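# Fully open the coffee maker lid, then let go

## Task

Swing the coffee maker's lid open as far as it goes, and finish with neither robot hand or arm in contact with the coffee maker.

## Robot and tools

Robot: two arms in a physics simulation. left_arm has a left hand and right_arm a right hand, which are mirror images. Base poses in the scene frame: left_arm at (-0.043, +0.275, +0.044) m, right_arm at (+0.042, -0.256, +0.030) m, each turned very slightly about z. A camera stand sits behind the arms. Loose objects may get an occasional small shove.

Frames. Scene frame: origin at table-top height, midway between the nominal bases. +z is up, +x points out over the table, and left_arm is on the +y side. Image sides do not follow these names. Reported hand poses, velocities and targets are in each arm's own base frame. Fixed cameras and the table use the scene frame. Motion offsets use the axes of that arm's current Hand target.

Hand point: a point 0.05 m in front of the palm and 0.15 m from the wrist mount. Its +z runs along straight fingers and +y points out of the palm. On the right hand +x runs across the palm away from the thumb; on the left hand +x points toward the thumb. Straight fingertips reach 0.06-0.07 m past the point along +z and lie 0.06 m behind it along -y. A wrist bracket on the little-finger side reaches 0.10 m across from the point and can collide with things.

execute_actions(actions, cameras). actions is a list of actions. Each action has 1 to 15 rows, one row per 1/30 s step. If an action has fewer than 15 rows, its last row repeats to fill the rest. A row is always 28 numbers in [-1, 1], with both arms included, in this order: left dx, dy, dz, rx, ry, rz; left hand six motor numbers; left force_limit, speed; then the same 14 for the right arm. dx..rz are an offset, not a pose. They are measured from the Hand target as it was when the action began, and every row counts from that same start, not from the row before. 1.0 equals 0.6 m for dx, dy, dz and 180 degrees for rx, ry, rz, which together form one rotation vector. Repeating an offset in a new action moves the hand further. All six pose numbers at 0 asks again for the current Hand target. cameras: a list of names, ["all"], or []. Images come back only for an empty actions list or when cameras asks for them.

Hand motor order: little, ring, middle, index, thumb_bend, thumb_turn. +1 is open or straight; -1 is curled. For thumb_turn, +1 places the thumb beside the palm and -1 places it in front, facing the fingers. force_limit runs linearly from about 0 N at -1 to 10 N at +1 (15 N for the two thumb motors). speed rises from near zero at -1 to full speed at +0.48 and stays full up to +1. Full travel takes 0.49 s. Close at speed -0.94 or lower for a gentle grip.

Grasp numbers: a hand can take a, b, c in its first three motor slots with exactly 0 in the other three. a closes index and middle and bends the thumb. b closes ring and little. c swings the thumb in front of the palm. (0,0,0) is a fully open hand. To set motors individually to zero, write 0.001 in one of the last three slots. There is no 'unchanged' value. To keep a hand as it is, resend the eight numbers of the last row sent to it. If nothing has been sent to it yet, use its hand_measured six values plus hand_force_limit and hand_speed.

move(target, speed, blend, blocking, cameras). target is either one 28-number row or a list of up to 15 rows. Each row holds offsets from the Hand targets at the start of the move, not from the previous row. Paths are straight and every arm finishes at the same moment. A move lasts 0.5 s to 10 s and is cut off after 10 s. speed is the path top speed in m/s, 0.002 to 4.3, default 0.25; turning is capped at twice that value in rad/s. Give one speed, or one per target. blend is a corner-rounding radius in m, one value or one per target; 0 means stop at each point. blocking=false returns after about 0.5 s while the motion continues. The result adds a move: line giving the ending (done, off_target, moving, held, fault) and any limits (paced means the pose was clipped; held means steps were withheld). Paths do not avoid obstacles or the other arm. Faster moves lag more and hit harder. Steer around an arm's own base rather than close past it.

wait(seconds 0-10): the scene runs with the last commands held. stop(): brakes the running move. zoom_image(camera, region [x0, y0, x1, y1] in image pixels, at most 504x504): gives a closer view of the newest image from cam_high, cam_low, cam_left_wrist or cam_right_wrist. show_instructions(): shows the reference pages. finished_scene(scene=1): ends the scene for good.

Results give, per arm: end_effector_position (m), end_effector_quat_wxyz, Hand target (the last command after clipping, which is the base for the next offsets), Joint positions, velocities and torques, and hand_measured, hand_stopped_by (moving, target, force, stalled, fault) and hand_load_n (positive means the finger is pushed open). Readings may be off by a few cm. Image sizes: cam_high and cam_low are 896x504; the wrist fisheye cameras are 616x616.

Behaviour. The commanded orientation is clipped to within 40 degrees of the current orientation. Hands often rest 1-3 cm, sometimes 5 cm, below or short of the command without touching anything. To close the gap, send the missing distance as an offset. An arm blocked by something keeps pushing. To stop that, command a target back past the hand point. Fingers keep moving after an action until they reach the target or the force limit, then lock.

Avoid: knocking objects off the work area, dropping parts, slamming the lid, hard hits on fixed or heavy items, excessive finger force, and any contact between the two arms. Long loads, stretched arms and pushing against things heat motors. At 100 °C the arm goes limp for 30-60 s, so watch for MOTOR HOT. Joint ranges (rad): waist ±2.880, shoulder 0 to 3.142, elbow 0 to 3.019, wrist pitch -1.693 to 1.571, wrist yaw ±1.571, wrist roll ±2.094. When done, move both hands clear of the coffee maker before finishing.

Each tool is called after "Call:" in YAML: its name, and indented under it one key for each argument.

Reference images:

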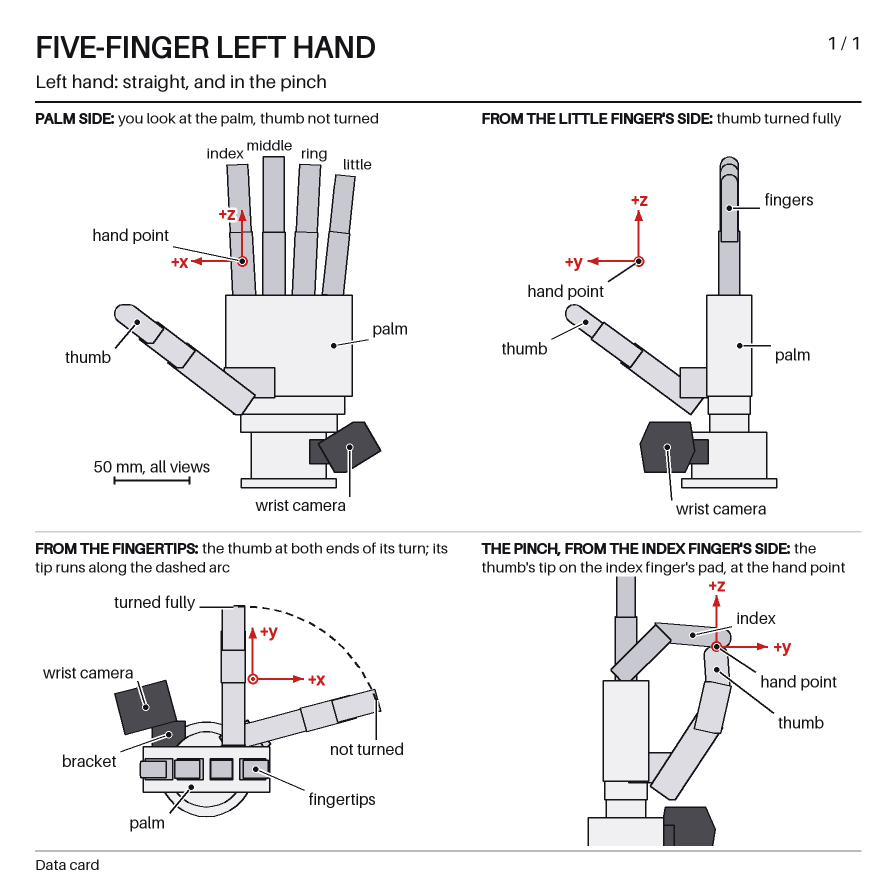

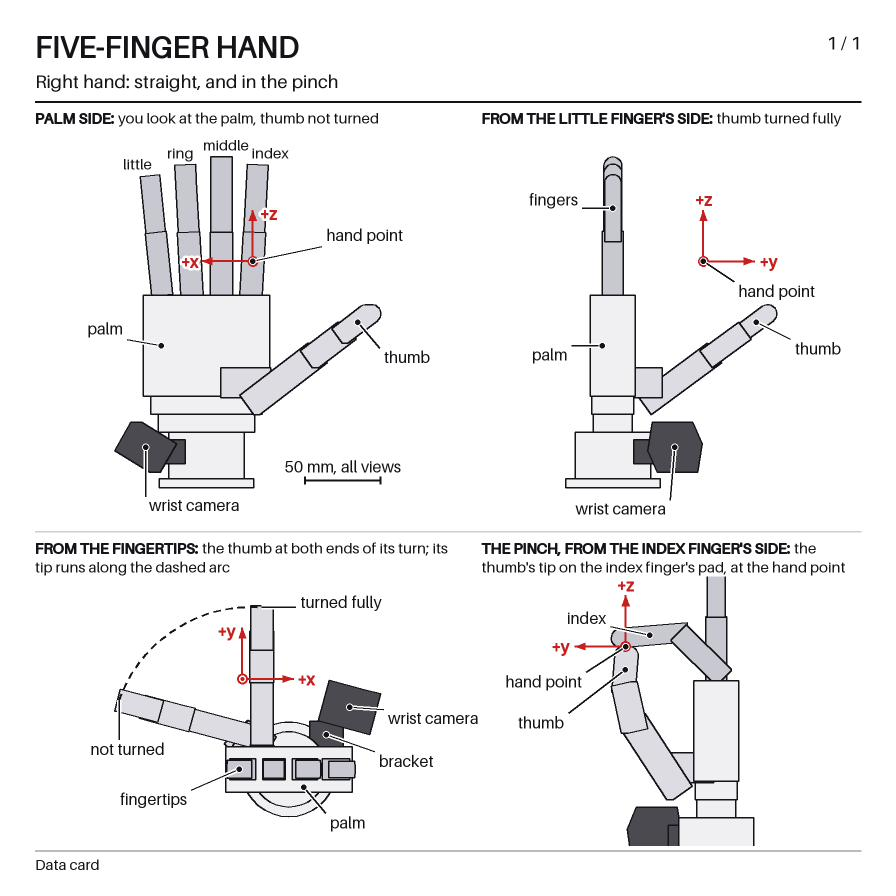

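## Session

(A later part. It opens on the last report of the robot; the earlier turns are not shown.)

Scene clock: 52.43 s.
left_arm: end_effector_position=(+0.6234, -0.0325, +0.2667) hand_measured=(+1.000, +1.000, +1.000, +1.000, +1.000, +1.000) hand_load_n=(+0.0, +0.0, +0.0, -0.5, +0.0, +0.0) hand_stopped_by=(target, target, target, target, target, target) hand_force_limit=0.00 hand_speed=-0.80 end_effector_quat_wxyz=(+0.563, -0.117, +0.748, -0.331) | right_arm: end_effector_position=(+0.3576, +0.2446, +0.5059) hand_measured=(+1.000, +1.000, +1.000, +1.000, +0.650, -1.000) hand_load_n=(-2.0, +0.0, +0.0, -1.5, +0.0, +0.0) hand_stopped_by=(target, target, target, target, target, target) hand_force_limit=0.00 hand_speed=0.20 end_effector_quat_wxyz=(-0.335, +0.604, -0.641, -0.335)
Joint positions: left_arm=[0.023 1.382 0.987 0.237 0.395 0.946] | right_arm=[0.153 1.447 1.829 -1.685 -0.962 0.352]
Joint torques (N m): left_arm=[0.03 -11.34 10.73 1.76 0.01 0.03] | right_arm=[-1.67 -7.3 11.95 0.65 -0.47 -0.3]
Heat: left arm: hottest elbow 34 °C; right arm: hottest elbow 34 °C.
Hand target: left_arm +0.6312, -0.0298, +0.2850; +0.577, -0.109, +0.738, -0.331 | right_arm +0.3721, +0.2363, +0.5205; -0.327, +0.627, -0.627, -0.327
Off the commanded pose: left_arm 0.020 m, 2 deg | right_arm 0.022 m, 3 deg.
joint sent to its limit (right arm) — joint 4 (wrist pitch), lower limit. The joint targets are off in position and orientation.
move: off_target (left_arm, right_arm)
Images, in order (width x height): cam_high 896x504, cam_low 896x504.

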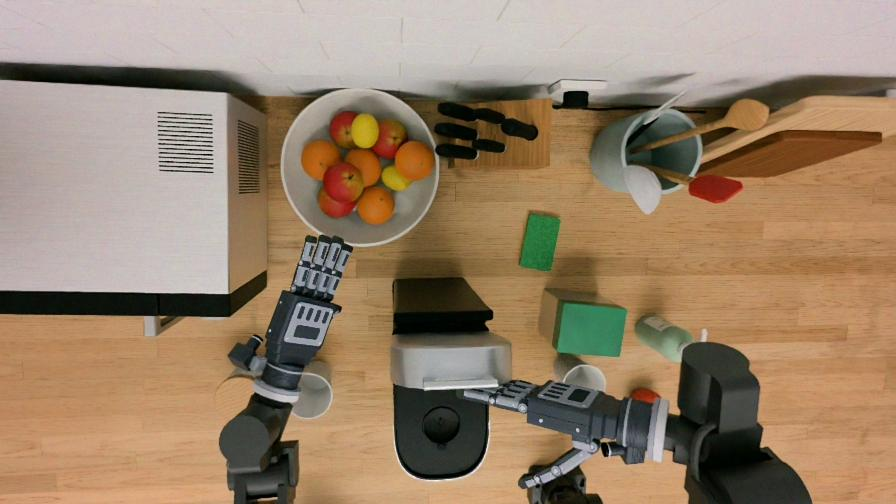

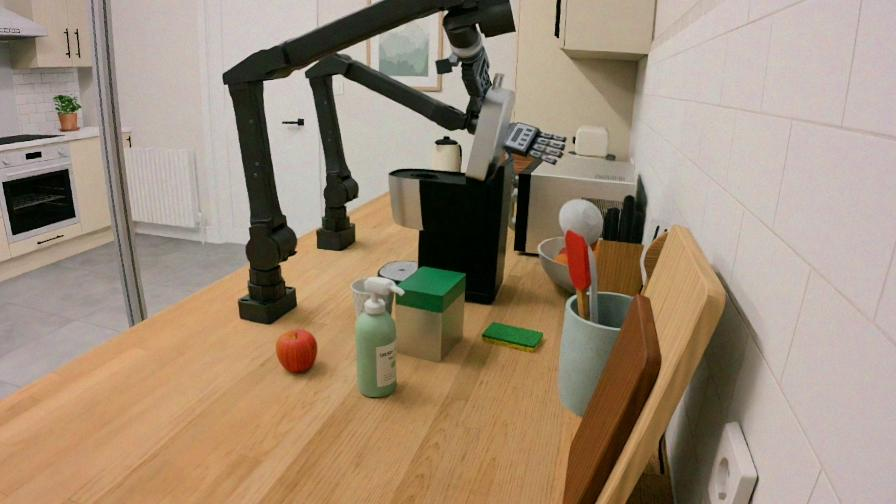

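Call:
move:
  target:
    - [0,0,0,0,0,0, 1,1,1,1,1,1, 0,-0.8, 0,0.07,0,0,0,0, 0,0,1,0,0,0, 0,0.2]
    - [0,0,0,0,0,0, 1,1,1,1,1,1, 0,-0.8, 0,0.2333,-0.03,0,0,0, 0,0,1,0,0,0, 0,0.2]
  speed: [0.06,0.15]
  blend: 0.02
  cameras: ["cam_high", "cam_low"]

Call:
zoom_image:
  camera: "cam_low"
  region: [340, 20, 540, 200]

Call:
zoom_image:
  camera: "cam_high"
  region: [360, 260, 560, 460]

Scene clock: 55.23 s.
left_arm: end_effector_position=(+0.6234, -0.0325, +0.2667) hand_measured=(+1.000, +1.000, +1.000, +1.000, +1.000, +1.000) hand_load_n=(+0.0, +0.0, -0.5, +0.0, +0.0, +0.0) hand_stopped_by=(target, target, target, target, target, target) hand_force_limit=0.00 hand_speed=-0.80 end_effector_quat_wxyz=(+0.563, -0.117, +0.748, -0.331) | right_arm: end_effector_position=(+0.2283, +0.2239, +0.5308) hand_measured=(+1.000, +1.000, +1.000, +1.000, +0.650, -1.000) hand_load_n=(+0.0, +0.0, +0.0, +0.0, +0.0, -0.5) hand_stopped_by=(target, target, target, target, target, target) hand_force_limit=0.00 hand_speed=0.20 end_effector_quat_wxyz=(-0.375, +0.616, -0.621, -0.305)
Joint positions: left_arm=[0.023 1.382 0.987 0.237 0.395 0.946] | right_arm=[0.15 1.103 1.602 -1.685 -0.959 0.36]
Joint torques (N m): left_arm=[-0.21 -11.05 10.99 1.95 0.03 0.03] | right_arm=[-1.2 -3.43 6.39 0.81 -0.6 0.07]
Heat: left arm: hottest elbow 34 °C; right arm: hottest elbow 34 °C.
Hand target: left_arm +0.6312, -0.0298, +0.2850; +0.577, -0.109, +0.738, -0.331 | right_arm +0.2321, +0.2214, +0.5308; -0.327, +0.627, -0.627, -0.327
Off the commanded pose: left_arm 0.020 m, 2 deg | right_arm 0.004 m, 6 deg.
joint sent to its limit (right arm) — joint 4 (wrist pitch), lower limit. The joint targets are off in position and orientation.
move: off_target (left_arm, right_arm)
Images, in order (width x height): cam_high 896x504, cam_low 896x504.

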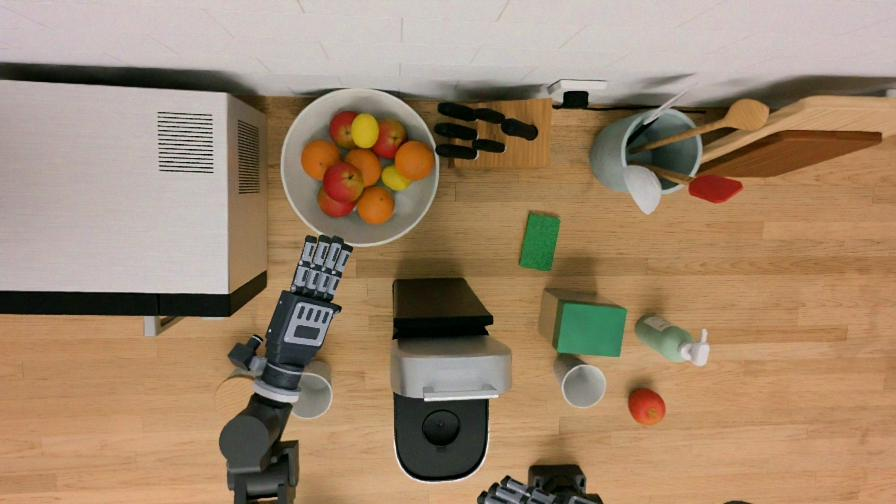

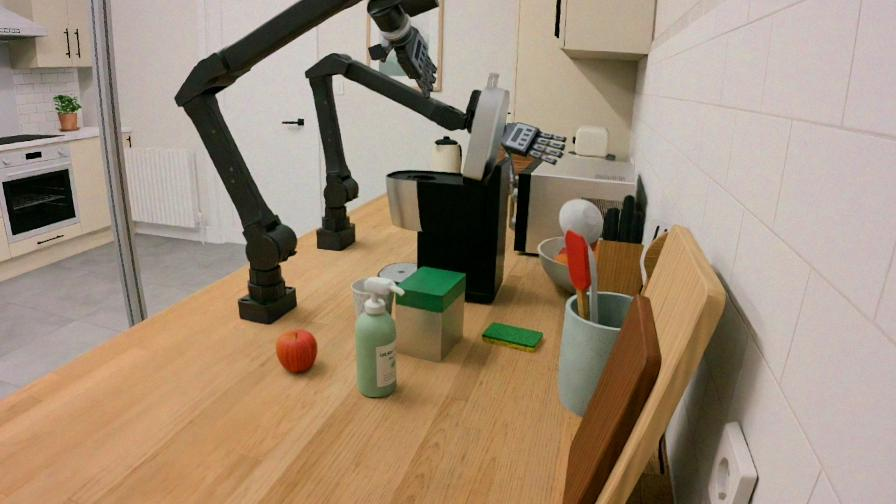

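Scaled by 2.520.

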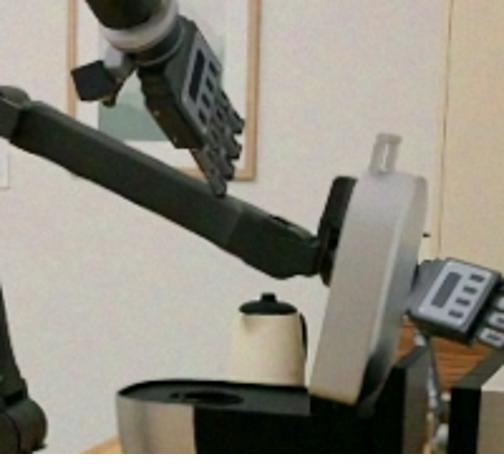

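Scaled by 2.520.

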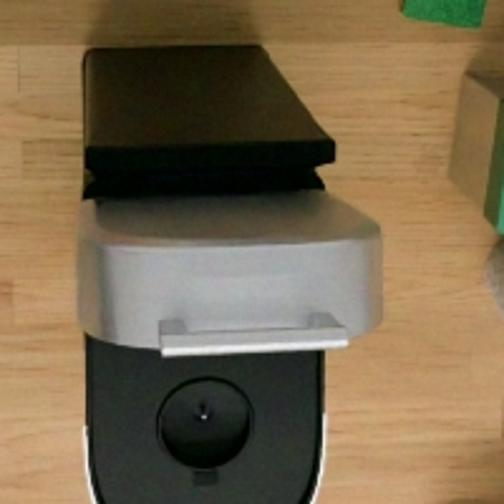

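Call:
finished_scene:

The scene is finished: the task was done.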